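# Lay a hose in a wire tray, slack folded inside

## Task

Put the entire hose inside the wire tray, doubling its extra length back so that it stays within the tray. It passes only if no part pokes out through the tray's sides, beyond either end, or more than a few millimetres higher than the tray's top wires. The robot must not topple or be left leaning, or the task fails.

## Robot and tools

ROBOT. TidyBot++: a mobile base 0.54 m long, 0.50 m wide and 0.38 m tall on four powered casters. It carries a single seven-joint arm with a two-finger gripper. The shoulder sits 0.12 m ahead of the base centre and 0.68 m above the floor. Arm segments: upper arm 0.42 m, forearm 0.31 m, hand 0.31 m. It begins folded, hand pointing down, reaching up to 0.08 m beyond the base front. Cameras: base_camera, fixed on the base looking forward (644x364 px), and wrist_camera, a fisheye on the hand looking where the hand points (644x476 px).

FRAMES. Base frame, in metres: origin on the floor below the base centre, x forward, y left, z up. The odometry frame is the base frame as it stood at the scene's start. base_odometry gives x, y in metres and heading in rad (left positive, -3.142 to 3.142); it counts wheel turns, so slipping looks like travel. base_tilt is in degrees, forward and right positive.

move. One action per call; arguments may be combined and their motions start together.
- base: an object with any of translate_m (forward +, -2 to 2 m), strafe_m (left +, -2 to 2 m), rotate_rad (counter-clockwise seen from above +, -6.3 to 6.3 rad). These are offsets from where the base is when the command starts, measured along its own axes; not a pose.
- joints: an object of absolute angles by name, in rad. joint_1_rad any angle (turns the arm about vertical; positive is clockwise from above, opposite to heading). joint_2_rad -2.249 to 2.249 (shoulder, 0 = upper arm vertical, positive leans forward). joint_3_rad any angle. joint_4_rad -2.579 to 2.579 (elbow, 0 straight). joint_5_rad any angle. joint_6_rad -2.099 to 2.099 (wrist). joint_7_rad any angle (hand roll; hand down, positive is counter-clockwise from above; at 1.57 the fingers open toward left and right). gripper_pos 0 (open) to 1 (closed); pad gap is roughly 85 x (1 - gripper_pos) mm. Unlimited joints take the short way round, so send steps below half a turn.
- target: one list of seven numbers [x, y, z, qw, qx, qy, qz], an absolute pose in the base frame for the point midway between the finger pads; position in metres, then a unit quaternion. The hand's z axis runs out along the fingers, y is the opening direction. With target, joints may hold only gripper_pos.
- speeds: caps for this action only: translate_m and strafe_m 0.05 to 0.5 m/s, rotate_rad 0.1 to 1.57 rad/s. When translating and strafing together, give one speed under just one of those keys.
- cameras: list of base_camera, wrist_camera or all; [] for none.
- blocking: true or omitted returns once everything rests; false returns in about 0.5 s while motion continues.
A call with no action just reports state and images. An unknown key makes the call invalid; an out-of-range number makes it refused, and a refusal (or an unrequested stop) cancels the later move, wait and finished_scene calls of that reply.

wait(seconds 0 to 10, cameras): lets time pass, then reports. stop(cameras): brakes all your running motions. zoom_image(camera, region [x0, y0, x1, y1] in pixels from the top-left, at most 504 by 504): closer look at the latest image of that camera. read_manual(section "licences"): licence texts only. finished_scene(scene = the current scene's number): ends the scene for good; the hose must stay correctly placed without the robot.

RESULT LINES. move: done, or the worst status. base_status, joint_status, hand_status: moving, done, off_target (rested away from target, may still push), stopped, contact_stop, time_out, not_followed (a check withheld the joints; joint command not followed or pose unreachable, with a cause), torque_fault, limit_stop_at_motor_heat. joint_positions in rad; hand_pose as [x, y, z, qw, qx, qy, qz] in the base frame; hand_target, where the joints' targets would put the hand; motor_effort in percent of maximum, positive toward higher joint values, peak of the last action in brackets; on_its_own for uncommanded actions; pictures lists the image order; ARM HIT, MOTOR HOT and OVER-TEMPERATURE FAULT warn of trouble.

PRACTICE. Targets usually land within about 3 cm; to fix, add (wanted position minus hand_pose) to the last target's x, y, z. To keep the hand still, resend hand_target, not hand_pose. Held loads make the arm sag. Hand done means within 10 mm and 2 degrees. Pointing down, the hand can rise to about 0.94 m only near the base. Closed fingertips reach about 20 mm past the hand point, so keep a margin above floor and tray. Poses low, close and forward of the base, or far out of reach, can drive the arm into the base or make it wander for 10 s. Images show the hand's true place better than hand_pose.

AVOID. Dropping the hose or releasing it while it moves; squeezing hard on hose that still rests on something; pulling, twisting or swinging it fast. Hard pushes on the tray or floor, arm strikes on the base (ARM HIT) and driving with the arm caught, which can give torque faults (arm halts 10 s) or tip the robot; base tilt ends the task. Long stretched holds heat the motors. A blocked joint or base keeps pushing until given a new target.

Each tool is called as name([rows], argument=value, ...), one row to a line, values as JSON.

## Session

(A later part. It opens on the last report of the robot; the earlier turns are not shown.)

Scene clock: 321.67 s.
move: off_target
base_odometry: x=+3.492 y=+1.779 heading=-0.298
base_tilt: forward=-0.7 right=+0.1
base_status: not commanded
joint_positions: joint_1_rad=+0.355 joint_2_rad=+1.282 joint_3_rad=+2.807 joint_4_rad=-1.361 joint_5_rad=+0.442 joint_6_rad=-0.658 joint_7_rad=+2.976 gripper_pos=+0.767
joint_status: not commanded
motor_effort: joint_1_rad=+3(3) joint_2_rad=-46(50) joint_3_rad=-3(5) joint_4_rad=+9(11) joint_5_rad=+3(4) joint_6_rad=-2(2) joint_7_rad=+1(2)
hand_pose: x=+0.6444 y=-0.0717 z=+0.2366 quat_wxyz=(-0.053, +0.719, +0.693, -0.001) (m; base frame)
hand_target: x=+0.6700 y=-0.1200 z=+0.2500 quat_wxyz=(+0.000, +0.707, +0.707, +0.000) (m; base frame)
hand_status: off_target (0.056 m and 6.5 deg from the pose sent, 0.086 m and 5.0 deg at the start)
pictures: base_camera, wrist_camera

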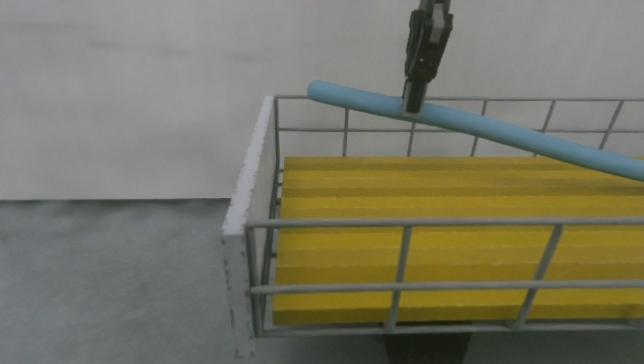

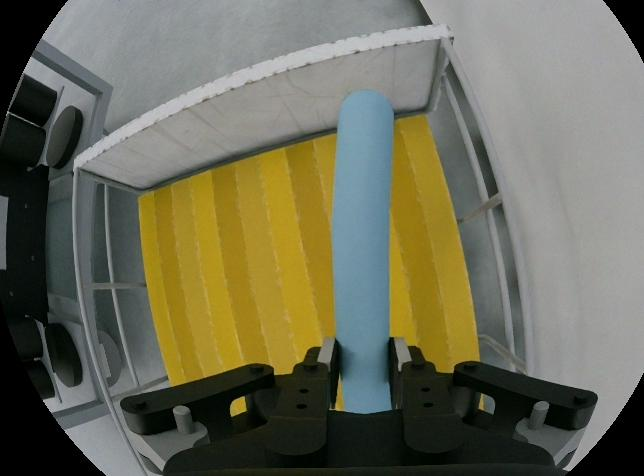

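move(target=[0.70, -0.19, 0.27, 0, 0.707, 0.707, 0], cameras=["wrist_camera"])

move(target=[0.72, -0.19, 0.18, 0, 0.707, 0.707, 0])

Scene clock: 326.03 s.
move: off_target
base_odometry: x=+3.492 y=+1.779 heading=-0.298
base_tilt: forward=-0.7 right=+0.1
base_status: not commanded
joint_positions: joint_1_rad=+0.421 joint_2_rad=+1.297 joint_3_rad=+2.816 joint_4_rad=-1.155 joint_5_rad=+0.415 joint_6_rad=-0.717 joint_7_rad=+3.143 gripper_pos=+0.767
joint_status: not commanded
motor_effort: joint_1_rad=+2(5) joint_2_rad=-50(50) joint_3_rad=-4(4) joint_4_rad=+13(14) joint_5_rad=+3(4) joint_6_rad=+0(1) joint_7_rad=+1(2)
hand_pose: x=+0.7176 y=-0.1502 z=+0.2607 quat_wxyz=(+0.003, +0.712, +0.701, +0.027) (m; base frame)
hand_target: x=+0.7000 y=-0.1900 z=+0.2700 quat_wxyz=(+0.000, +0.707, +0.707, +0.000) (m; base frame)
hand_status: off_target (0.045 m and 3.2 deg from the pose sent, 0.135 m and 6.5 deg at the start)
pictures: wrist_camera

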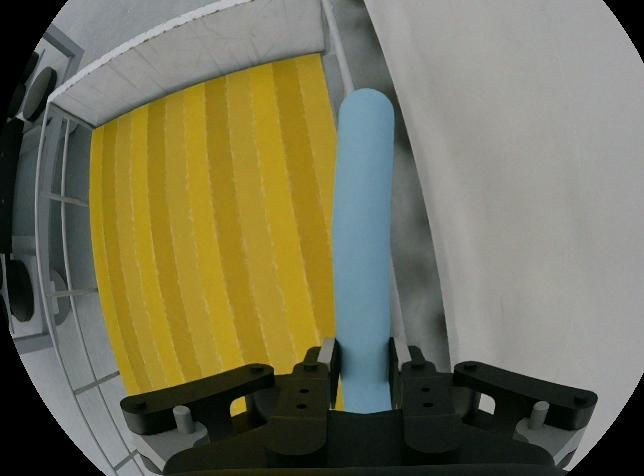

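Scene clock: 327.23 s.
move: off_target
base_odometry: x=+3.492 y=+1.779 heading=-0.298
base_tilt: forward=-0.7 right=+0.1
base_status: not commanded
joint_positions: joint_1_rad=+0.412 joint_2_rad=+1.398 joint_3_rad=+2.821 joint_4_rad=-0.976 joint_5_rad=+0.366 joint_6_rad=-0.822 joint_7_rad=+3.192 gripper_pos=+0.767
joint_status: not commanded
motor_effort: joint_1_rad=+3(5) joint_2_rad=-32(50) joint_3_rad=+1(4) joint_4_rad=+19(21) joint_5_rad=+7(7) joint_6_rad=+17(17) joint_7_rad=+1(1)
hand_pose: x=+0.7315 y=-0.1603 z=+0.2339 quat_wxyz=(-0.016, +0.723, +0.690, +0.020) (m; base frame)
hand_target: x=+0.7200 y=-0.1900 z=+0.1800 quat_wxyz=(+0.000, +0.707, +0.707, +0.000) (m; base frame)
hand_status: off_target (0.063 m and 4.0 deg from the pose sent, 0.090 m and 3.2 deg at the start)
pictures: base_camera, wrist_camera

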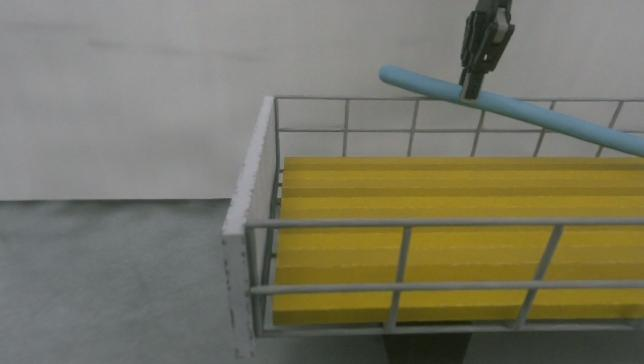

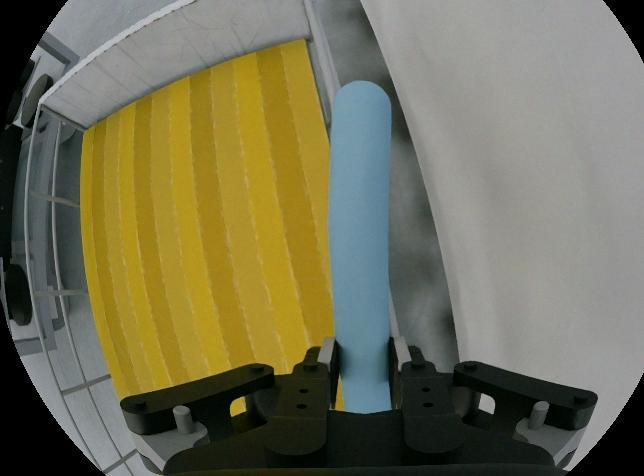

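move(target=[0.65, -0.17, 0.30, 0, 0.707, 0.707, 0], cameras=["wrist_camera"])

move(target=[0.66, -0.17, 0.235, 0, 0.707, 0.707, 0])

Scene clock: 331.63 s.
move: off_target
base_odometry: x=+3.492 y=+1.779 heading=-0.298
base_tilt: forward=-0.6 right=+0.1
base_status: not commanded
joint_positions: joint_1_rad=+0.471 joint_2_rad=+1.172 joint_3_rad=+2.830 joint_4_rad=-1.393 joint_5_rad=+0.443 joint_6_rad=-0.718 joint_7_rad=+3.155 gripper_pos=+0.768
joint_status: not commanded
motor_effort: joint_1_rad=-2(3) joint_2_rad=-45(50) joint_3_rad=-7(9) joint_4_rad=+9(21) joint_5_rad=+0(7) joint_6_rad=-1(18) joint_7_rad=+2(2)
hand_pose: x=+0.6335 y=-0.1578 z=+0.2888 quat_wxyz=(-0.032, +0.696, +0.718, -0.015) (m; base frame)
hand_target: x=+0.6500 y=-0.1700 z=+0.3000 quat_wxyz=(+0.000, +0.707, +0.707, +0.000) (m; base frame)
hand_status: off_target (0.023 m and 4.4 deg from the pose sent, 0.105 m and 4.0 deg at the start)
pictures: wrist_camera

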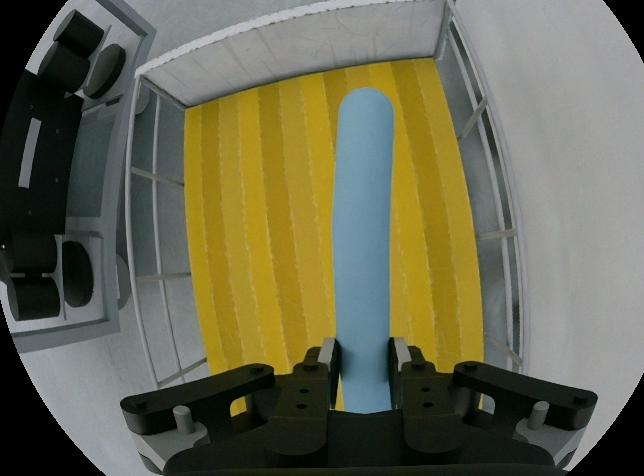

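Scene clock: 332.70 s.
move: off_target
base_odometry: x=+3.492 y=+1.779 heading=-0.298
base_tilt: forward=-0.7 right=+0.1
base_status: not commanded
joint_positions: joint_1_rad=+0.470 joint_2_rad=+1.315 joint_3_rad=+2.830 joint_4_rad=-1.332 joint_5_rad=+0.474 joint_6_rad=-0.674 joint_7_rad=+3.140 gripper_pos=+0.768
joint_status: not commanded
motor_effort: joint_1_rad=+1(2) joint_2_rad=-46(49) joint_3_rad=-5(8) joint_4_rad=+9(10) joint_5_rad=+2(3) joint_6_rad=-2(2) joint_7_rad=+1(2)
hand_pose: x=+0.6241 y=-0.1502 z=+0.2203 quat_wxyz=(-0.051, +0.698, +0.714, -0.015) (m; base frame)
hand_target: x=+0.6600 y=-0.1700 z=+0.2350 quat_wxyz=(+0.000, +0.707, +0.707, +0.000) (m; base frame)
hand_status: off_target (0.044 m and 6.2 deg from the pose sent, 0.061 m and 4.4 deg at the start)
pictures: base_camera, wrist_camera

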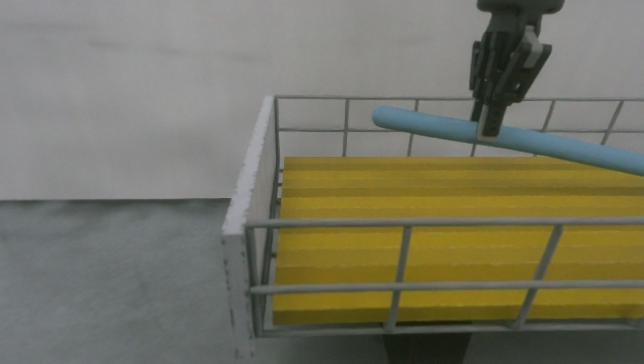

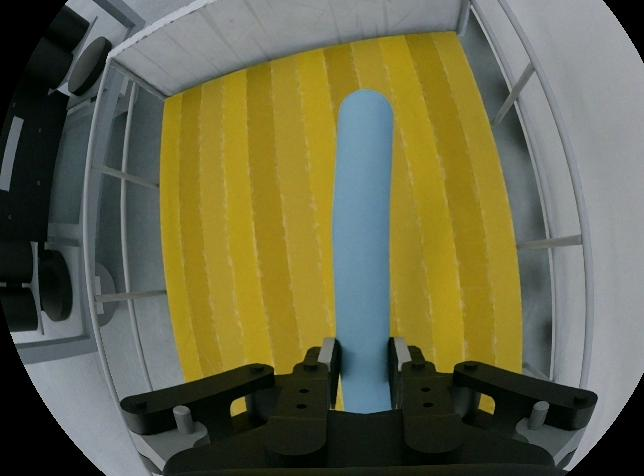

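move(target=[0.715, -0.15, 0.225, 0, 0.707, 0.707, 0], cameras=["wrist_camera"])

move(target=[0.715, -0.15, 0.185, 0, 0.707, 0.707, 0])

Scene clock: 336.30 s.
move: off_target
base_odometry: x=+3.492 y=+1.779 heading=-0.298
base_tilt: forward=-0.7 right=+0.1
base_status: not commanded
joint_positions: joint_1_rad=+0.395 joint_2_rad=+1.389 joint_3_rad=+2.843 joint_4_rad=-1.098 joint_5_rad=+0.434 joint_6_rad=-0.701 joint_7_rad=+3.139 gripper_pos=+0.768
joint_status: not commanded
motor_effort: joint_1_rad=-1(2) joint_2_rad=-50(51) joint_3_rad=-6(7) joint_4_rad=+12(12) joint_5_rad=+2(4) joint_6_rad=+1(2) joint_7_rad=+1(2)
hand_pose: x=+0.7112 y=-0.1504 z=+0.2130 quat_wxyz=(+0.000, +0.708, +0.706, +0.010) (m; base frame)
hand_target: x=+0.7150 y=-0.1500 z=+0.2250 quat_wxyz=(+0.000, +0.707, +0.707, +0.000) (m; base frame)
hand_status: off_target (0.013 m and 1.2 deg from the pose sent, 0.091 m and 6.2 deg at the start)
pictures: wrist_camera

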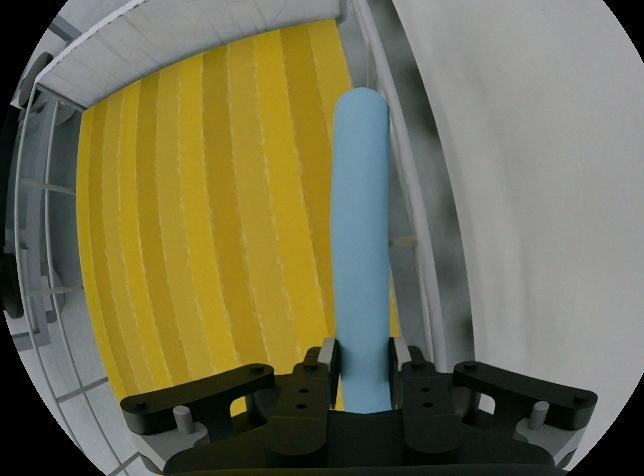

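Scene clock: 337.17 s.
move: done
base_odometry: x=+3.492 y=+1.779 heading=-0.298
base_tilt: forward=-0.7 right=+0.1
base_status: not commanded
joint_positions: joint_1_rad=+0.386 joint_2_rad=+1.435 joint_3_rad=+2.844 joint_4_rad=-1.045 joint_5_rad=+0.430 joint_6_rad=-0.712 joint_7_rad=+3.139 gripper_pos=+0.773
joint_status: not commanded
motor_effort: joint_1_rad=+0(1) joint_2_rad=-41(50) joint_3_rad=-4(7) joint_4_rad=+14(15) joint_5_rad=+3(4) joint_6_rad=+6(8) joint_7_rad=+1(2)
hand_pose: x=+0.7147 y=-0.1491 z=+0.1947 quat_wxyz=(-0.003, +0.712, +0.702, +0.009) (m; base frame)
hand_target: x=+0.7150 y=-0.1500 z=+0.1850 quat_wxyz=(+0.000, +0.707, +0.707, +0.000) (m; base frame)
hand_status: done (0.010 m and 1.3 deg from the pose sent, 0.028 m and 1.2 deg at the start)
pictures: base_camera, wrist_camera

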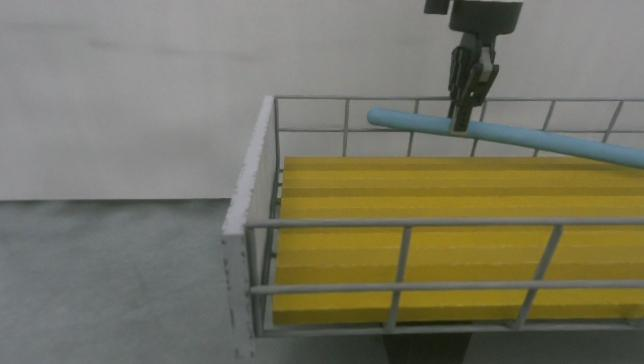

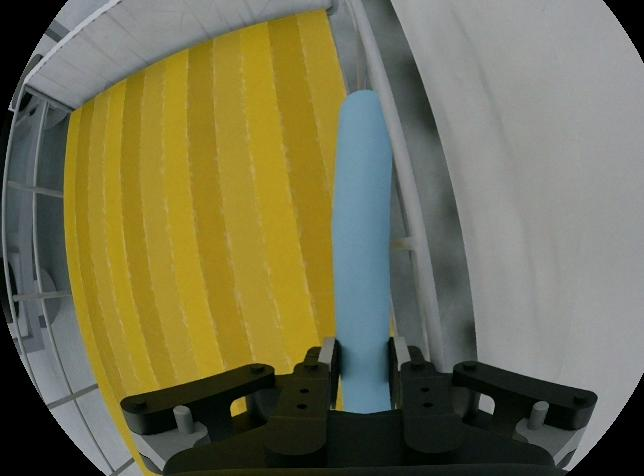

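move(target=[0.70, -0.14, 0.15, 0, 0.707, 0.707, 0])

Scene clock: 340.47 s.
move: off_target
base_odometry: x=+3.492 y=+1.779 heading=-0.298
base_tilt: forward=-0.7 right=+0.1
base_status: not commanded
joint_positions: joint_1_rad=+0.386 joint_2_rad=+1.435 joint_3_rad=+2.844 joint_4_rad=-1.049 joint_5_rad=+0.433 joint_6_rad=-0.708 joint_7_rad=+3.133 gripper_pos=+0.773
joint_status: not commanded
motor_effort: joint_1_rad=-1(2) joint_2_rad=-33(42) joint_3_rad=-3(4) joint_4_rad=+11(15) joint_5_rad=+3(4) joint_6_rad=+5(8) joint_7_rad=+1(2)
hand_pose: x=+0.7143 y=-0.1490 z=+0.1942 quat_wxyz=(-0.003, +0.713, +0.701, +0.009) (m; base frame)
hand_target: x=+0.7000 y=-0.1400 z=+0.1500 quat_wxyz=(+0.000, +0.707, +0.707, +0.000) (m; base frame)
hand_status: off_target (0.047 m and 1.4 deg from the pose sent, 0.048 m and 1.3 deg at the start)
pictures: base_camera, wrist_camera

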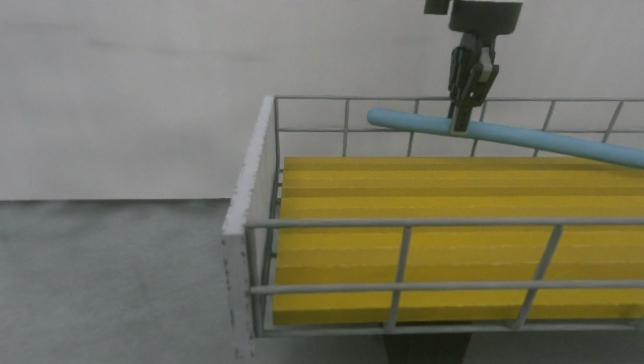

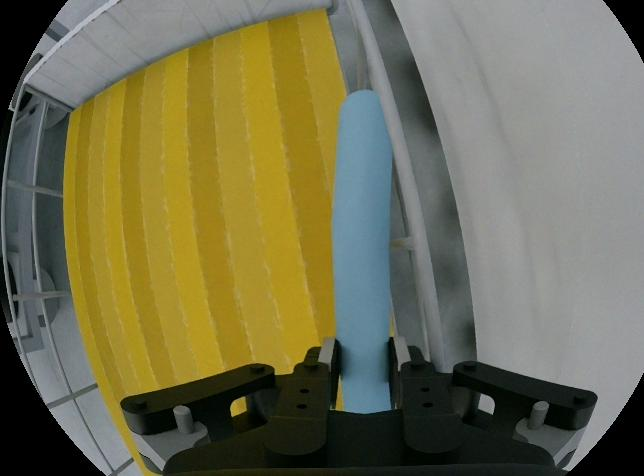

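move(target=[0.695, -0.14, 0.23, 0, 0.707, 0.707, 0], cameras=[])

move(target=[0.695, -0.14, 0.16, 0, 0.707, 0.707, 0])

Scene clock: 344.17 s.
move: off_target
base_odometry: x=+3.492 y=+1.779 heading=-0.298
base_tilt: forward=-0.7 right=+0.1
base_status: not commanded
joint_positions: joint_1_rad=+0.387 joint_2_rad=+1.365 joint_3_rad=+2.853 joint_4_rad=-1.180 joint_5_rad=+0.436 joint_6_rad=-0.700 joint_7_rad=+3.133 gripper_pos=+0.773
joint_status: not commanded
motor_effort: joint_1_rad=-2(5) joint_2_rad=-48(50) joint_3_rad=-7(10) joint_4_rad=+9(12) joint_5_rad=+1(3) joint_6_rad=-1(6) joint_7_rad=+1(2)
hand_pose: x=+0.6798 y=-0.1367 z=+0.2119 quat_wxyz=(-0.022, +0.700, +0.714, -0.007) (m; base frame)
hand_target: x=+0.6950 y=-0.1400 z=+0.2300 quat_wxyz=(+0.000, +0.707, +0.707, +0.000) (m; base frame)
hand_status: off_target (0.024 m and 2.9 deg from the pose sent, 0.042 m and 1.4 deg at the start)
pictures: none
No camera images: "cameras" was empty.

Scene clock: 345.47 s.
move: off_target
base_odometry: x=+3.492 y=+1.779 heading=-0.298
base_tilt: forward=-0.7 right=+0.1
base_status: not commanded
joint_positions: joint_1_rad=+0.382 joint_2_rad=+1.480 joint_3_rad=+2.858 joint_4_rad=-1.099 joint_5_rad=+0.438 joint_6_rad=-0.680 joint_7_rad=+3.133 gripper_pos=+0.773
joint_status: not commanded
motor_effort: joint_1_rad=+0(2) joint_2_rad=-46(48) joint_3_rad=-5(8) joint_4_rad=+9(10) joint_5_rad=+1(2) joint_6_rad=-1(2) joint_7_rad=+1(2)
hand_pose: x=+0.6746 y=-0.1346 z=+0.1583 quat_wxyz=(-0.031, +0.706, +0.708, -0.008) (m; base frame)
hand_target: x=+0.6950 y=-0.1400 z=+0.1600 quat_wxyz=(+0.000, +0.707, +0.707, +0.000) (m; base frame)
hand_status: off_target (0.021 m and 3.7 deg from the pose sent, 0.054 m and 2.9 deg at the start)
pictures: base_camera, wrist_camera

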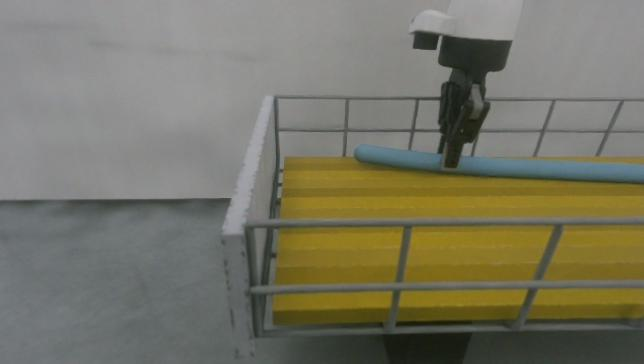

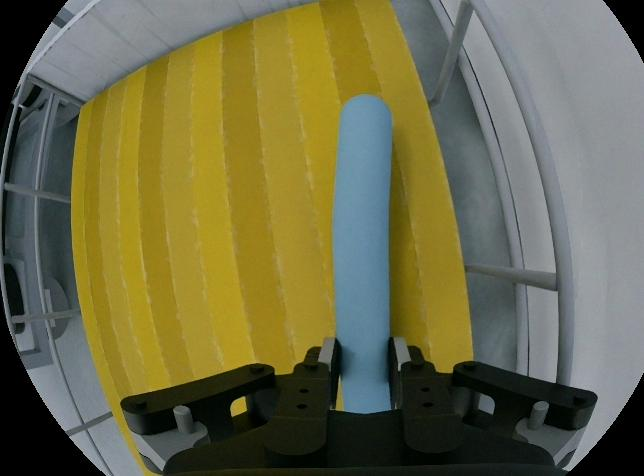

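move(target=[0.70, -0.14, 0.135, 0, 0.707, 0.707, 0], cameras=[])

move(joints={"gripper_pos":0.45}, cameras=["wrist_camera"])

Scene clock: 348.70 s.
move: off_target
base_odometry: x=+3.492 y=+1.779 heading=-0.298
base_tilt: forward=-0.7 right=+0.0
base_status: not commanded
joint_positions: joint_1_rad=+0.378 joint_2_rad=+1.488 joint_3_rad=+2.858 joint_4_rad=-1.080 joint_5_rad=+0.438 joint_6_rad=-0.695 joint_7_rad=+3.133 gripper_pos=+0.773
joint_status: not commanded
motor_effort: joint_1_rad=+0(1) joint_2_rad=-37(46) joint_3_rad=-3(5) joint_4_rad=+20(20) joint_5_rad=+3(4) joint_6_rad=+11(12) joint_7_rad=+0(1)
hand_pose: x=+0.6760 y=-0.1351 z=+0.1566 quat_wxyz=(-0.032, +0.706, +0.707, -0.011) (m; base frame)
hand_target: x=+0.7000 y=-0.1400 z=+0.1350 quat_wxyz=(+0.000, +0.707, +0.707, +0.000) (m; base frame)
hand_status: off_target (0.033 m and 3.9 deg from the pose sent, 0.035 m and 3.7 deg at the start)
pictures: none
No camera images: "cameras" was empty.

Scene clock: 349.50 s.
move: done
base_odometry: x=+3.492 y=+1.779 heading=-0.298
base_tilt: forward=-0.7 right=+0.1
base_status: not commanded
joint_positions: joint_1_rad=+0.378 joint_2_rad=+1.510 joint_3_rad=+2.871 joint_4_rad=-1.069 joint_5_rad=+0.441 joint_6_rad=-0.700 joint_7_rad=+3.133 gripper_pos=+0.450
joint_status: all done
motor_effort: joint_1_rad=-4(6) joint_2_rad=-41(44) joint_3_rad=-7(9) joint_4_rad=+18(24) joint_5_rad=+2(4) joint_6_rad=+11(19) joint_7_rad=+0(1)
hand_pose: x=+0.6665 y=-0.1405 z=+0.1446 quat_wxyz=(-0.036, +0.707, +0.706, -0.021) (m; base frame)
hand_target: x=+0.7000 y=-0.1400 z=+0.1350 quat_wxyz=(+0.000, +0.707, +0.707, +0.000) (m; base frame)
hand_status: not commanded
pictures: wrist_camera

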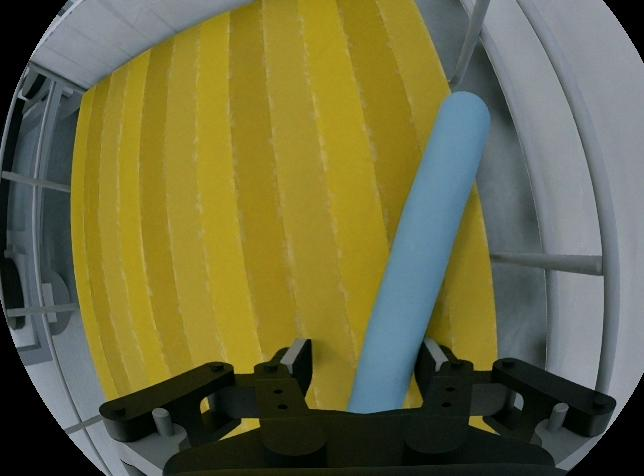

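move(target=[0.71, -0.14, 0.155, 0, 0.793, 0.609, 0], cameras=[])

move(joints={"gripper_pos":0.25}, cameras=["wrist_camera"])

Scene clock: 356.17 s.
move: off_target
base_odometry: x=+3.492 y=+1.779 heading=-0.298
base_tilt: forward=-0.7 right=+0.1
base_status: not commanded
joint_positions: joint_1_rad=+0.354 joint_2_rad=+1.506 joint_3_rad=+2.901 joint_4_rad=-1.067 joint_5_rad=+0.384 joint_6_rad=-0.702 joint_7_rad=+2.954 gripper_pos=+0.450
joint_status: not commanded
motor_effort: joint_1_rad=-1(3) joint_2_rad=-43(43) joint_3_rad=-5(6) joint_4_rad=+21(22) joint_5_rad=+1(2) joint_6_rad=+13(14) joint_7_rad=+0(2)
hand_pose: x=+0.6662 y=-0.1336 z=+0.1449 quat_wxyz=(-0.038, +0.775, +0.631, -0.026) (m; base frame)
hand_target: x=+0.7100 y=-0.1400 z=+0.1550 quat_wxyz=(+0.000, +0.793, +0.609, +0.000) (m; base frame)
hand_status: off_target (0.045 m and 6.2 deg from the pose sent, 0.045 m and 15.7 deg at the start)
pictures: none
No camera images: "cameras" was empty.

Scene clock: 356.80 s.
move: done
base_odometry: x=+3.492 y=+1.779 heading=-0.298
base_tilt: forward=-0.6 right=+0.2
base_status: not commanded
joint_positions: joint_1_rad=+0.354 joint_2_rad=+1.511 joint_3_rad=+2.904 joint_4_rad=-1.065 joint_5_rad=+0.384 joint_6_rad=-0.702 joint_7_rad=+2.954 gripper_pos=+0.251
joint_status: all done
motor_effort: joint_1_rad=-3(4) joint_2_rad=-47(47) joint_3_rad=-7(8) joint_4_rad=+19(22) joint_5_rad=+1(2) joint_6_rad=+11(14) joint_7_rad=+1(1)
hand_pose: x=+0.6642 y=-0.1347 z=+0.1423 quat_wxyz=(-0.038, +0.775, +0.630, -0.028) (m; base frame)
hand_target: x=+0.7100 y=-0.1400 z=+0.1550 quat_wxyz=(+0.000, +0.793, +0.609, +0.000) (m; base frame)
hand_status: not commanded
pictures: wrist_camera

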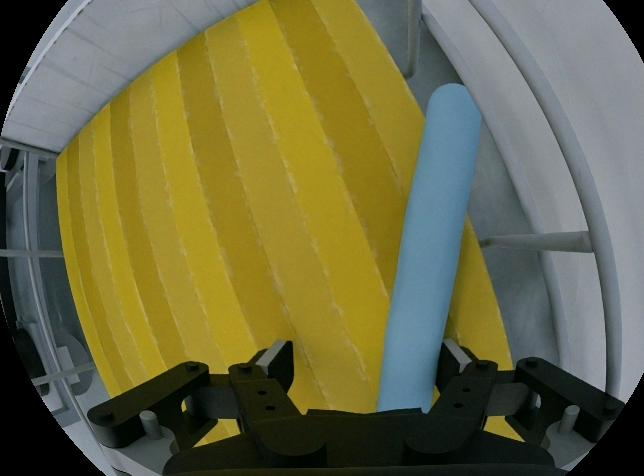

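move(target=[0.72, -0.15, 0.24, 0, 0.793, 0.609, 0])

move(target=[0.58, -0.14, 0.45, 0, 0.707, 0.707, 0])

Scene clock: 360.67 s.
move: off_target
base_odometry: x=+3.492 y=+1.779 heading=-0.298
base_tilt: forward=-0.7 right=+0.1
base_status: not commanded
joint_positions: joint_1_rad=+0.354 joint_2_rad=+1.386 joint_3_rad=+2.911 joint_4_rad=-1.084 joint_5_rad=+0.366 joint_6_rad=-0.758 joint_7_rad=+2.954 gripper_pos=+0.250
joint_status: not commanded
motor_effort: joint_1_rad=-3(8) joint_2_rad=-53(59) joint_3_rad=-7(11) joint_4_rad=+15(21) joint_5_rad=+0(2) joint_6_rad=+4(14) joint_7_rad=+0(1)
hand_pose: x=+0.6956 y=-0.1522 z=+0.2125 quat_wxyz=(-0.013, +0.779, +0.627, -0.022) (m; base frame)
hand_target: x=+0.7200 y=-0.1500 z=+0.2400 quat_wxyz=(+0.000, +0.793, +0.609, +0.000) (m; base frame)
hand_status: off_target (0.037 m and 3.9 deg from the pose sent, 0.114 m and 6.4 deg at the start)
pictures: base_camera, wrist_camera

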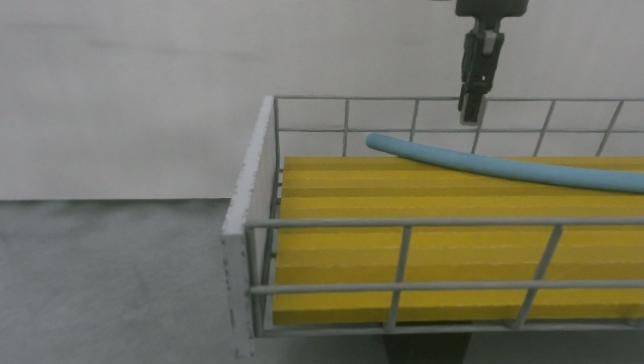

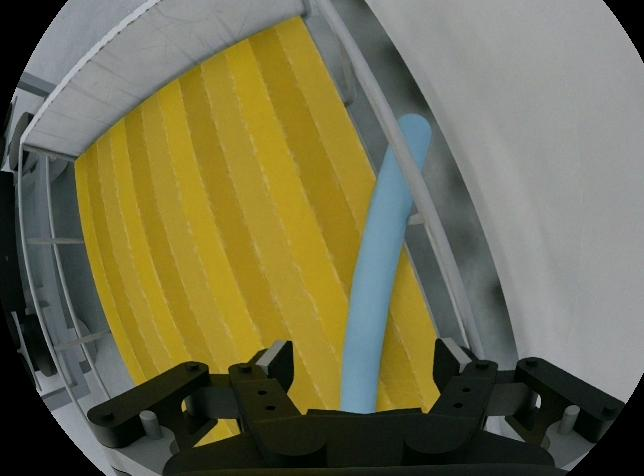

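Scene clock: 362.53 s.
move: off_target
base_odometry: x=+3.492 y=+1.779 heading=-0.298
base_tilt: forward=-0.8 right=+0.2
base_status: not commanded
joint_positions: joint_1_rad=+0.509 joint_2_rad=+0.780 joint_3_rad=+2.791 joint_4_rad=-1.685 joint_5_rad=+0.366 joint_6_rad=-0.758 joint_7_rad=+3.057 gripper_pos=+0.250
joint_status: not commanded
motor_effort: joint_1_rad=+0(3) joint_2_rad=-36(53) joint_3_rad=-5(8) joint_4_rad=+10(15) joint_5_rad=+1(1) joint_6_rad=-1(4) joint_7_rad=+0(1)
hand_pose: x=+0.5822 y=-0.1383 z=+0.4411 quat_wxyz=(-0.005, +0.729, +0.684, -0.006) (m; base frame)
hand_target: x=+0.5800 y=-0.1400 z=+0.4500 quat_wxyz=(+0.000, +0.707, +0.707, +0.000) (m; base frame)
hand_status: off_target (0.009 m and 3.8 deg from the pose sent, 0.264 m and 12.7 deg at the start)
pictures: base_camera, wrist_camera

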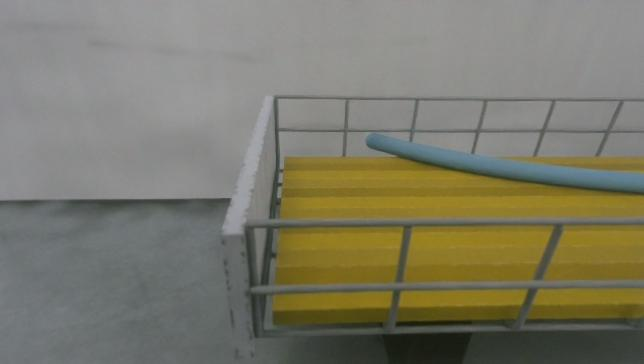

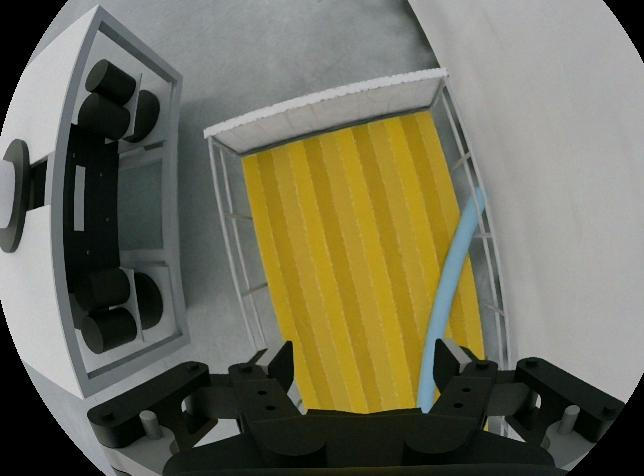

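move(target=[0.66, -0.26, 0.30, 0, 0.766, 0.643, 0])

Scene clock: 368.13 s.
move: off_target
base_odometry: x=+3.492 y=+1.779 heading=-0.298
base_tilt: forward=-0.7 right=+0.1
base_status: not commanded
joint_positions: joint_1_rad=+0.567 joint_2_rad=+1.215 joint_3_rad=+2.841 joint_4_rad=-1.228 joint_5_rad=+0.366 joint_6_rad=-0.758 joint_7_rad=+3.111 gripper_pos=+0.250
joint_status: not commanded
motor_effort: joint_1_rad=+0(2) joint_2_rad=-46(48) joint_3_rad=-6(8) joint_4_rad=+11(13) joint_5_rad=+1(1) joint_6_rad=+0(1) joint_7_rad=+0(1)
hand_pose: x=+0.6666 y=-0.2324 z=+0.2925 quat_wxyz=(-0.011, +0.779, +0.627, +0.013) (m; base frame)
hand_target: x=+0.6600 y=-0.2600 z=+0.3000 quat_wxyz=(+0.000, +0.766, +0.643, +0.000) (m; base frame)
hand_status: off_target (0.029 m and 3.1 deg from the pose sent, 0.202 m and 6.4 deg at the start)
pictures: base_camera, wrist_camera

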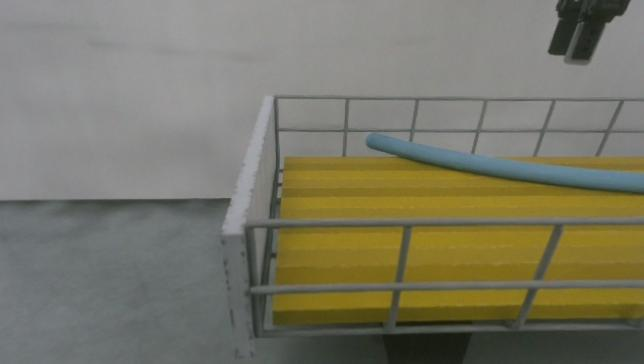

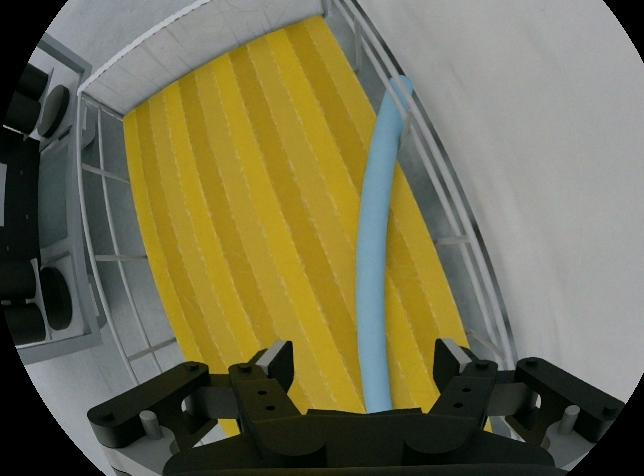

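move(joints={"gripper_pos":0.45}, target=[0.685, -0.25, 0.22, 0, 0.766, 0.643, 0], cameras=["wrist_camera"])

move(target=[0.70, -0.25, 0.16, 0, 0.766, 0.643, 0], cameras=["wrist_camera"])

Scene clock: 373.27 s.
move: off_target
base_odometry: x=+3.492 y=+1.779 heading=-0.298
base_tilt: forward=-0.7 right=+0.2
base_status: not commanded
joint_positions: joint_1_rad=+0.551 joint_2_rad=+1.406 joint_3_rad=+2.864 joint_4_rad=-1.057 joint_5_rad=+0.366 joint_6_rad=-0.758 joint_7_rad=+3.112 gripper_pos=+0.450
joint_status: all done
motor_effort: joint_1_rad=+0(1) joint_2_rad=-48(51) joint_3_rad=-6(6) joint_4_rad=+10(12) joint_5_rad=+0(1) joint_6_rad=-1(1) joint_7_rad=+0(1)
hand_pose: x=+0.6721 y=-0.2425 z=+0.2092 quat_wxyz=(-0.022, +0.790, +0.612, +0.004) (m; base frame)
hand_target: x=+0.6850 y=-0.2500 z=+0.2200 quat_wxyz=(+0.000, +0.766, +0.643, +0.000) (m; base frame)
hand_status: off_target (0.018 m and 5.2 deg from the pose sent, 0.077 m and 3.1 deg at the start)
pictures: wrist_camera

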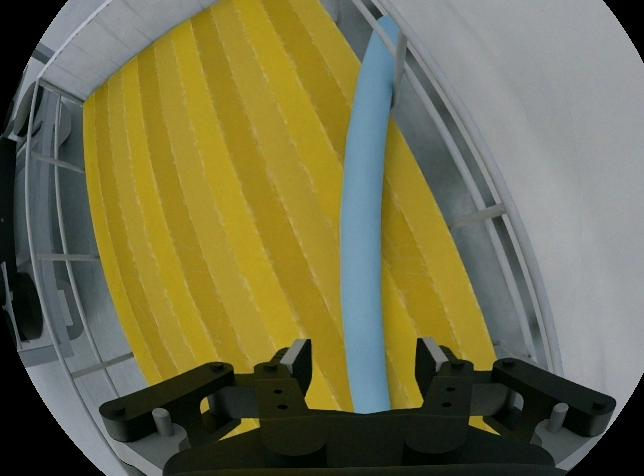

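Scene clock: 374.47 s.
move: off_target
base_odometry: x=+3.492 y=+1.779 heading=-0.298
base_tilt: forward=-0.7 right=+0.1
base_status: not commanded
joint_positions: joint_1_rad=+0.521 joint_2_rad=+1.524 joint_3_rad=+2.887 joint_4_rad=-0.884 joint_5_rad=+0.365 joint_6_rad=-0.762 joint_7_rad=+3.144 gripper_pos=+0.450
joint_status: not commanded
motor_effort: joint_1_rad=-1(2) joint_2_rad=-45(50) joint_3_rad=-5(6) joint_4_rad=+13(14) joint_5_rad=+1(1) joint_6_rad=+3(4) joint_7_rad=+0(1)
hand_pose: x=+0.6990 y=-0.2595 z=+0.1675 quat_wxyz=(+0.002, +0.786, +0.618, +0.004) (m; base frame)
hand_target: x=+0.7000 y=-0.2500 z=+0.1600 quat_wxyz=(+0.000, +0.766, +0.643, +0.000) (m; base frame)
hand_status: off_target (0.012 m and 3.7 deg from the pose sent, 0.057 m and 5.2 deg at the start)
pictures: wrist_camera

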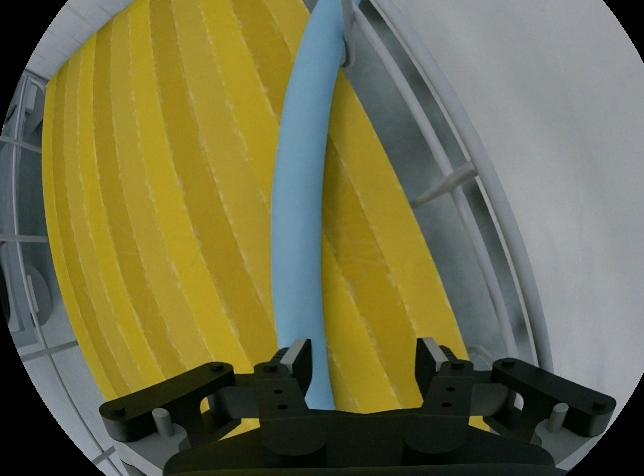

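move(target=[0.66, -0.25, 0.19, 0, 0.766, 0.643, 0], cameras=["wrist_camera"])

move(target=[0.68, -0.25, 0.155, 0, 0.766, 0.643, 0], cameras=["wrist_camera"])

Scene clock: 377.67 s.
move: off_target
base_odometry: x=+3.492 y=+1.779 heading=-0.298
base_tilt: forward=-0.7 right=+0.1
base_status: not commanded
joint_positions: joint_1_rad=+0.538 joint_2_rad=+1.441 joint_3_rad=+2.887 joint_4_rad=-1.109 joint_5_rad=+0.404 joint_6_rad=-0.712 joint_7_rad=+3.144 gripper_pos=+0.450
joint_status: not commanded
motor_effort: joint_1_rad=-1(2) joint_2_rad=-47(48) joint_3_rad=-5(6) joint_4_rad=+9(13) joint_5_rad=+0(1) joint_6_rad=-1(3) joint_7_rad=+0(1)
hand_pose: x=+0.6425 y=-0.2323 z=+0.1771 quat_wxyz=(-0.032, +0.764, +0.644, -0.016) (m; base frame)
hand_target: x=+0.6600 y=-0.2500 z=+0.1900 quat_wxyz=(+0.000, +0.766, +0.643, +0.000) (m; base frame)
hand_status: off_target (0.028 m and 4.2 deg from the pose sent, 0.046 m and 3.7 deg at the start)
pictures: wrist_camera

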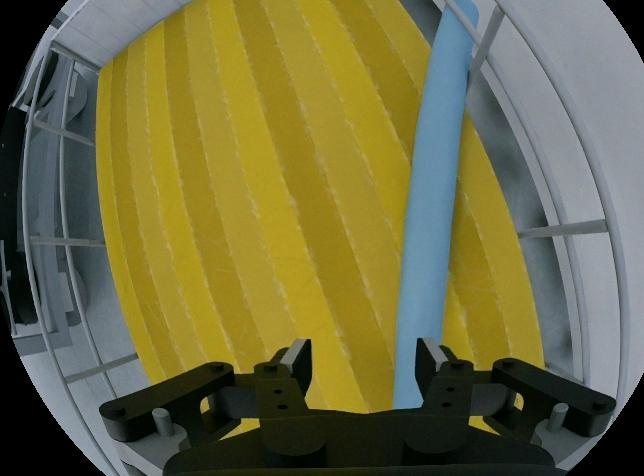

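Scene clock: 378.80 s.
move: off_target
base_odometry: x=+3.492 y=+1.779 heading=-0.298
base_tilt: forward=-0.7 right=+0.1
base_status: not commanded
joint_positions: joint_1_rad=+0.538 joint_2_rad=+1.523 joint_3_rad=+2.887 joint_4_rad=-0.977 joint_5_rad=+0.404 joint_6_rad=-0.712 joint_7_rad=+3.144 gripper_pos=+0.450
joint_status: not commanded
motor_effort: joint_1_rad=+0(1) joint_2_rad=-48(49) joint_3_rad=-5(6) joint_4_rad=+9(11) joint_5_rad=+0(1) joint_6_rad=-1(1) joint_7_rad=+1(1)
hand_pose: x=+0.6672 y=-0.2515 z=+0.1506 quat_wxyz=(-0.011, +0.775, +0.632, -0.007) (m; base frame)
hand_target: x=+0.6800 y=-0.2500 z=+0.1550 quat_wxyz=(+0.000, +0.766, +0.643, +0.000) (m; base frame)
hand_status: off_target (0.014 m and 2.3 deg from the pose sent, 0.047 m and 4.2 deg at the start)
pictures: wrist_camera

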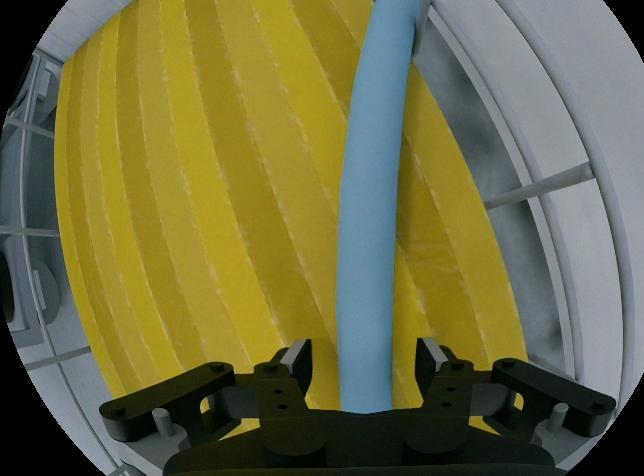

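Perfect. Grip; lift; swing to the front lane angled so the tip points slightly frontward.

move(joints={"gripper_pos":0.9}, cameras=[])

move(target=[0.64, -0.27, 0.28, 0, 0.707, 0.707, 0], cameras=["wrist_camera"])

move(target=[0.52, -0.22, 0.25, 0, 0.643, 0.766, 0])

Scene clock: 383.50 s.
move: off_target
base_odometry: x=+3.492 y=+1.779 heading=-0.298
base_tilt: forward=-0.7 right=+0.1
base_status: not commanded
joint_positions: joint_1_rad=+0.538 joint_2_rad=+1.522 joint_3_rad=+2.887 joint_4_rad=-0.977 joint_5_rad=+0.404 joint_6_rad=-0.712 joint_7_rad=+3.144 gripper_pos=+0.768
joint_status: gripper_pos off_target (ended at +0.768, target +0.900)
motor_effort: joint_1_rad=+0(1) joint_2_rad=-47(48) joint_3_rad=-4(6) joint_4_rad=+10(11) joint_5_rad=+1(2) joint_6_rad=+1(2) joint_7_rad=+0(1)
hand_pose: x=+0.6676 y=-0.2517 z=+0.1511 quat_wxyz=(-0.011, +0.775, +0.632, -0.007) (m; base frame)
hand_target: x=+0.6800 y=-0.2500 z=+0.1550 quat_wxyz=(+0.000, +0.766, +0.643, +0.000) (m; base frame)
hand_status: not commanded
pictures: none
No camera images: "cameras" was empty.

Scene clock: 385.13 s.
move: off_target
base_odometry: x=+3.492 y=+1.779 heading=-0.298
base_tilt: forward=-0.7 right=+0.1
base_status: not commanded
joint_positions: joint_1_rad=+0.620 joint_2_rad=+1.253 joint_3_rad=+2.850 joint_4_rad=-1.251 joint_5_rad=+0.421 joint_6_rad=-0.712 joint_7_rad=+3.249 gripper_pos=+0.768
joint_status: not commanded
motor_effort: joint_1_rad=-2(2) joint_2_rad=-48(52) joint_3_rad=-6(8) joint_4_rad=+10(11) joint_5_rad=+1(1) joint_6_rad=-1(2) joint_7_rad=+1(2)
hand_pose: x=+0.6394 y=-0.2631 z=+0.2649 quat_wxyz=(-0.009, +0.738, +0.675, +0.001) (m; base frame)
hand_target: x=+0.6400 y=-0.2700 z=+0.2800 quat_wxyz=(+0.000, +0.707, +0.707, +0.000) (m; base frame)
hand_status: off_target (0.017 m and 5.1 deg from the pose sent, 0.133 m and 11.7 deg at the start)
pictures: wrist_camera

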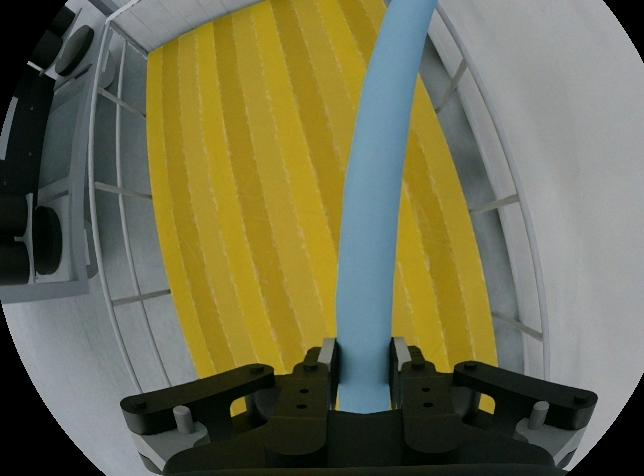

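Scene clock: 387.13 s.
move: off_target
base_odometry: x=+3.492 y=+1.779 heading=-0.298
base_tilt: forward=-0.7 right=+0.1
base_status: not commanded
joint_positions: joint_1_rad=+0.690 joint_2_rad=+1.182 joint_3_rad=+2.850 joint_4_rad=-1.734 joint_5_rad=+0.810 joint_6_rad=-0.421 joint_7_rad=+3.134 gripper_pos=+0.768
joint_status: not commanded
motor_effort: joint_1_rad=-3(4) joint_2_rad=-38(48) joint_3_rad=-9(10) joint_4_rad=+2(11) joint_5_rad=+0(1) joint_6_rad=-1(2) joint_7_rad=+1(2)
hand_pose: x=+0.5056 y=-0.2175 z=+0.2397 quat_wxyz=(-0.026, +0.634, +0.773, -0.019) (m; base frame)
hand_target: x=+0.5200 y=-0.2200 z=+0.2500 quat_wxyz=(+0.000, +0.643, +0.766, +0.000) (m; base frame)
hand_status: off_target (0.018 m and 3.9 deg from the pose sent, 0.128 m and 15.1 deg at the start)
pictures: base_camera, wrist_camera

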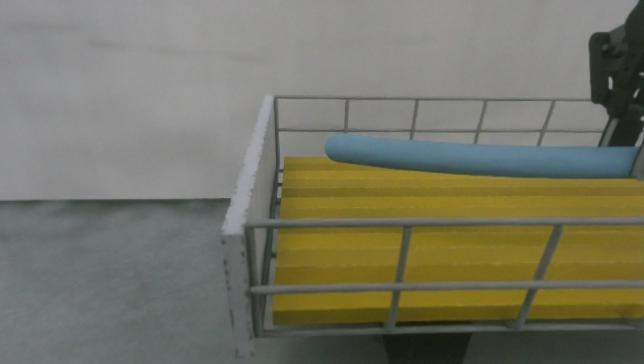

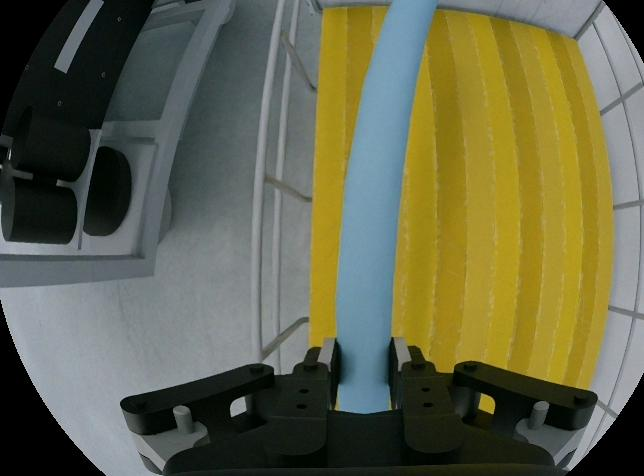

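move(target=[0.545, -0.22, 0.15, 0, 0.643, 0.766, 0], cameras=["wrist_camera"])

move(joints={"gripper_pos":0.45})

Scene clock: 390.47 s.
move: off_target
base_odometry: x=+3.492 y=+1.779 heading=-0.298
base_tilt: forward=-0.7 right=+0.1
base_status: not commanded
joint_positions: joint_1_rad=+0.660 joint_2_rad=+1.390 joint_3_rad=+2.876 joint_4_rad=-1.572 joint_5_rad=+0.834 joint_6_rad=-0.373 joint_7_rad=+3.108 gripper_pos=+0.768
joint_status: not commanded
motor_effort: joint_1_rad=+0(3) joint_2_rad=-37(42) joint_3_rad=-4(9) joint_4_rad=+7(8) joint_5_rad=+3(3) joint_6_rad=+2(4) joint_7_rad=+1(2)
hand_pose: x=+0.5192 y=-0.2116 z=+0.1518 quat_wxyz=(-0.034, +0.643, +0.765, -0.009) (m; base frame)
hand_target: x=+0.5450 y=-0.2200 z=+0.1500 quat_wxyz=(+0.000, +0.643, +0.766, +0.000) (m; base frame)
hand_status: off_target (0.027 m and 4.0 deg from the pose sent, 0.098 m and 3.9 deg at the start)
pictures: wrist_camera

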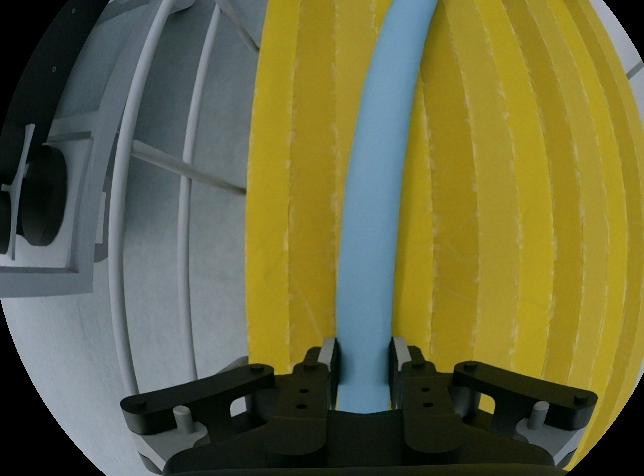

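Scene clock: 391.27 s.
move: done
base_odometry: x=+3.492 y=+1.779 heading=-0.298
base_tilt: forward=-0.7 right=+0.2
base_status: not commanded
joint_positions: joint_1_rad=+0.659 joint_2_rad=+1.398 joint_3_rad=+2.877 joint_4_rad=-1.554 joint_5_rad=+0.846 joint_6_rad=-0.355 joint_7_rad=+3.105 gripper_pos=+0.450
joint_status: all done
motor_effort: joint_1_rad=-1(2) joint_2_rad=-40(41) joint_3_rad=-6(6) joint_4_rad=+2(8) joint_5_rad=+1(3) joint_6_rad=-1(3) joint_7_rad=+0(2)
hand_pose: x=+0.5307 y=-0.2156 z=+0.1486 quat_wxyz=(-0.022, +0.642, +0.767, -0.003) (m; base frame)
hand_target: x=+0.5450 y=-0.2200 z=+0.1500 quat_wxyz=(+0.000, +0.643, +0.766, +0.000) (m; base frame)
hand_status: not commanded
pictures: base_camera, wrist_camera

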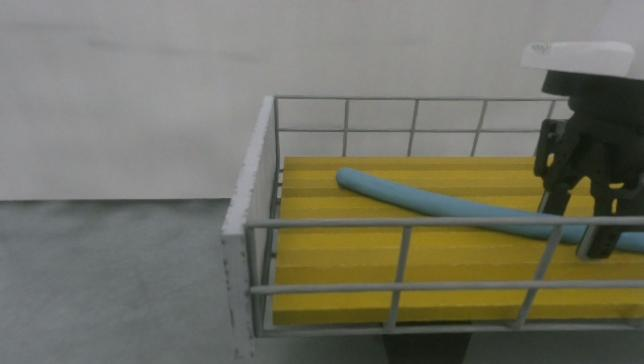

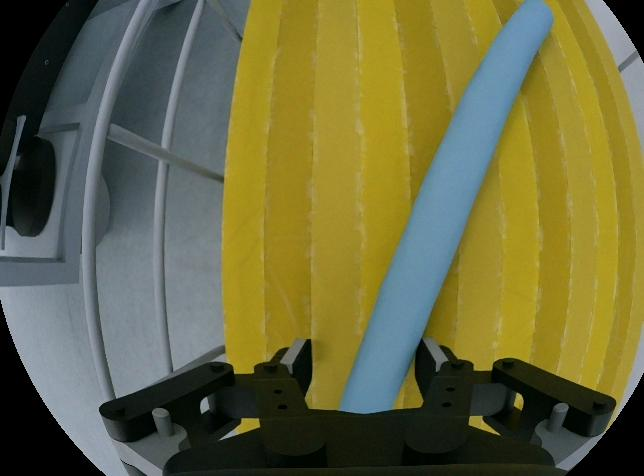

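move(target=[0.55, -0.22, 0.155, 0, 0.743, 0.669, 0], cameras=["wrist_camera"])

move(joints={"gripper_pos":0.3}, cameras=["wrist_camera"])

Scene clock: 394.63 s.
move: off_target
base_odometry: x=+3.492 y=+1.779 heading=-0.298
base_tilt: forward=-0.7 right=+0.1
base_status: not commanded
joint_positions: joint_1_rad=+0.635 joint_2_rad=+1.395 joint_3_rad=+2.900 joint_4_rad=-1.553 joint_5_rad=+0.784 joint_6_rad=-0.355 joint_7_rad=+2.892 gripper_pos=+0.450
joint_status: not commanded
motor_effort: joint_1_rad=+0(1) joint_2_rad=-40(40) joint_3_rad=-5(6) joint_4_rad=+3(4) joint_5_rad=+1(1) joint_6_rad=-1(2) joint_7_rad=+0(1)
hand_pose: x=+0.5279 y=-0.2122 z=+0.1480 quat_wxyz=(-0.026, +0.733, +0.680, -0.012) (m; base frame)
hand_target: x=+0.5500 y=-0.2200 z=+0.1550 quat_wxyz=(+0.000, +0.743, +0.669, +0.000) (m; base frame)
hand_status: off_target (0.024 m and 3.7 deg from the pose sent, 0.021 m and 16.3 deg at the start)
pictures: wrist_camera

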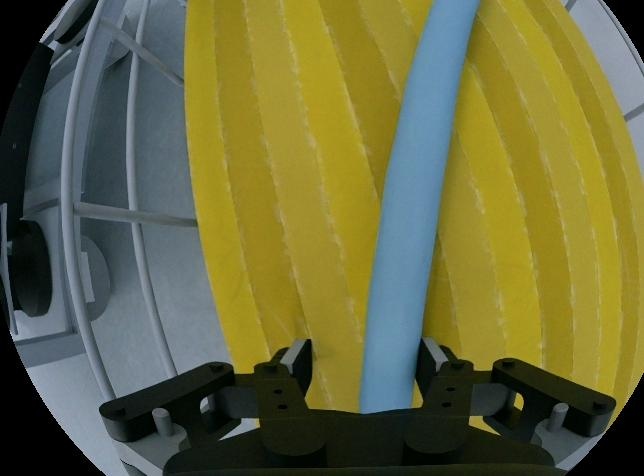

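Scene clock: 395.20 s.
move: done
base_odometry: x=+3.492 y=+1.779 heading=-0.298
base_tilt: forward=-0.7 right=+0.1
base_status: not commanded
joint_positions: joint_1_rad=+0.635 joint_2_rad=+1.395 joint_3_rad=+2.900 joint_4_rad=-1.553 joint_5_rad=+0.784 joint_6_rad=-0.355 joint_7_rad=+2.892 gripper_pos=+0.300
joint_status: all done
motor_effort: joint_1_rad=+0(1) joint_2_rad=-40(40) joint_3_rad=-6(6) joint_4_rad=+3(4) joint_5_rad=+1(1) joint_6_rad=-1(1) joint_7_rad=+1(1)
hand_pose: x=+0.5279 y=-0.2122 z=+0.1480 quat_wxyz=(-0.026, +0.733, +0.680, -0.012) (m; base frame)
hand_target: x=+0.5500 y=-0.2200 z=+0.1550 quat_wxyz=(+0.000, +0.743, +0.669, +0.000) (m; base frame)
hand_status: not commanded
pictures: wrist_camera

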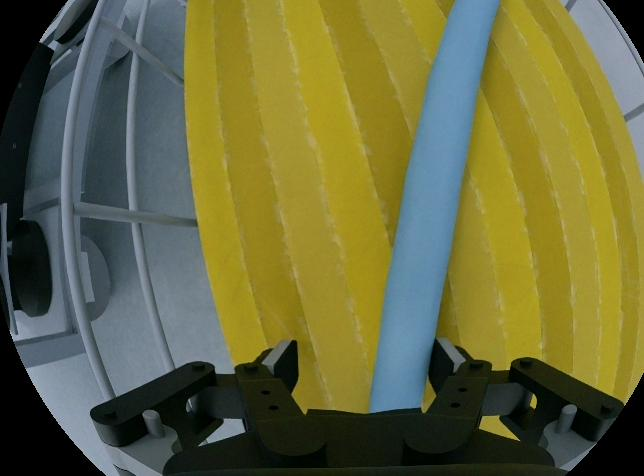

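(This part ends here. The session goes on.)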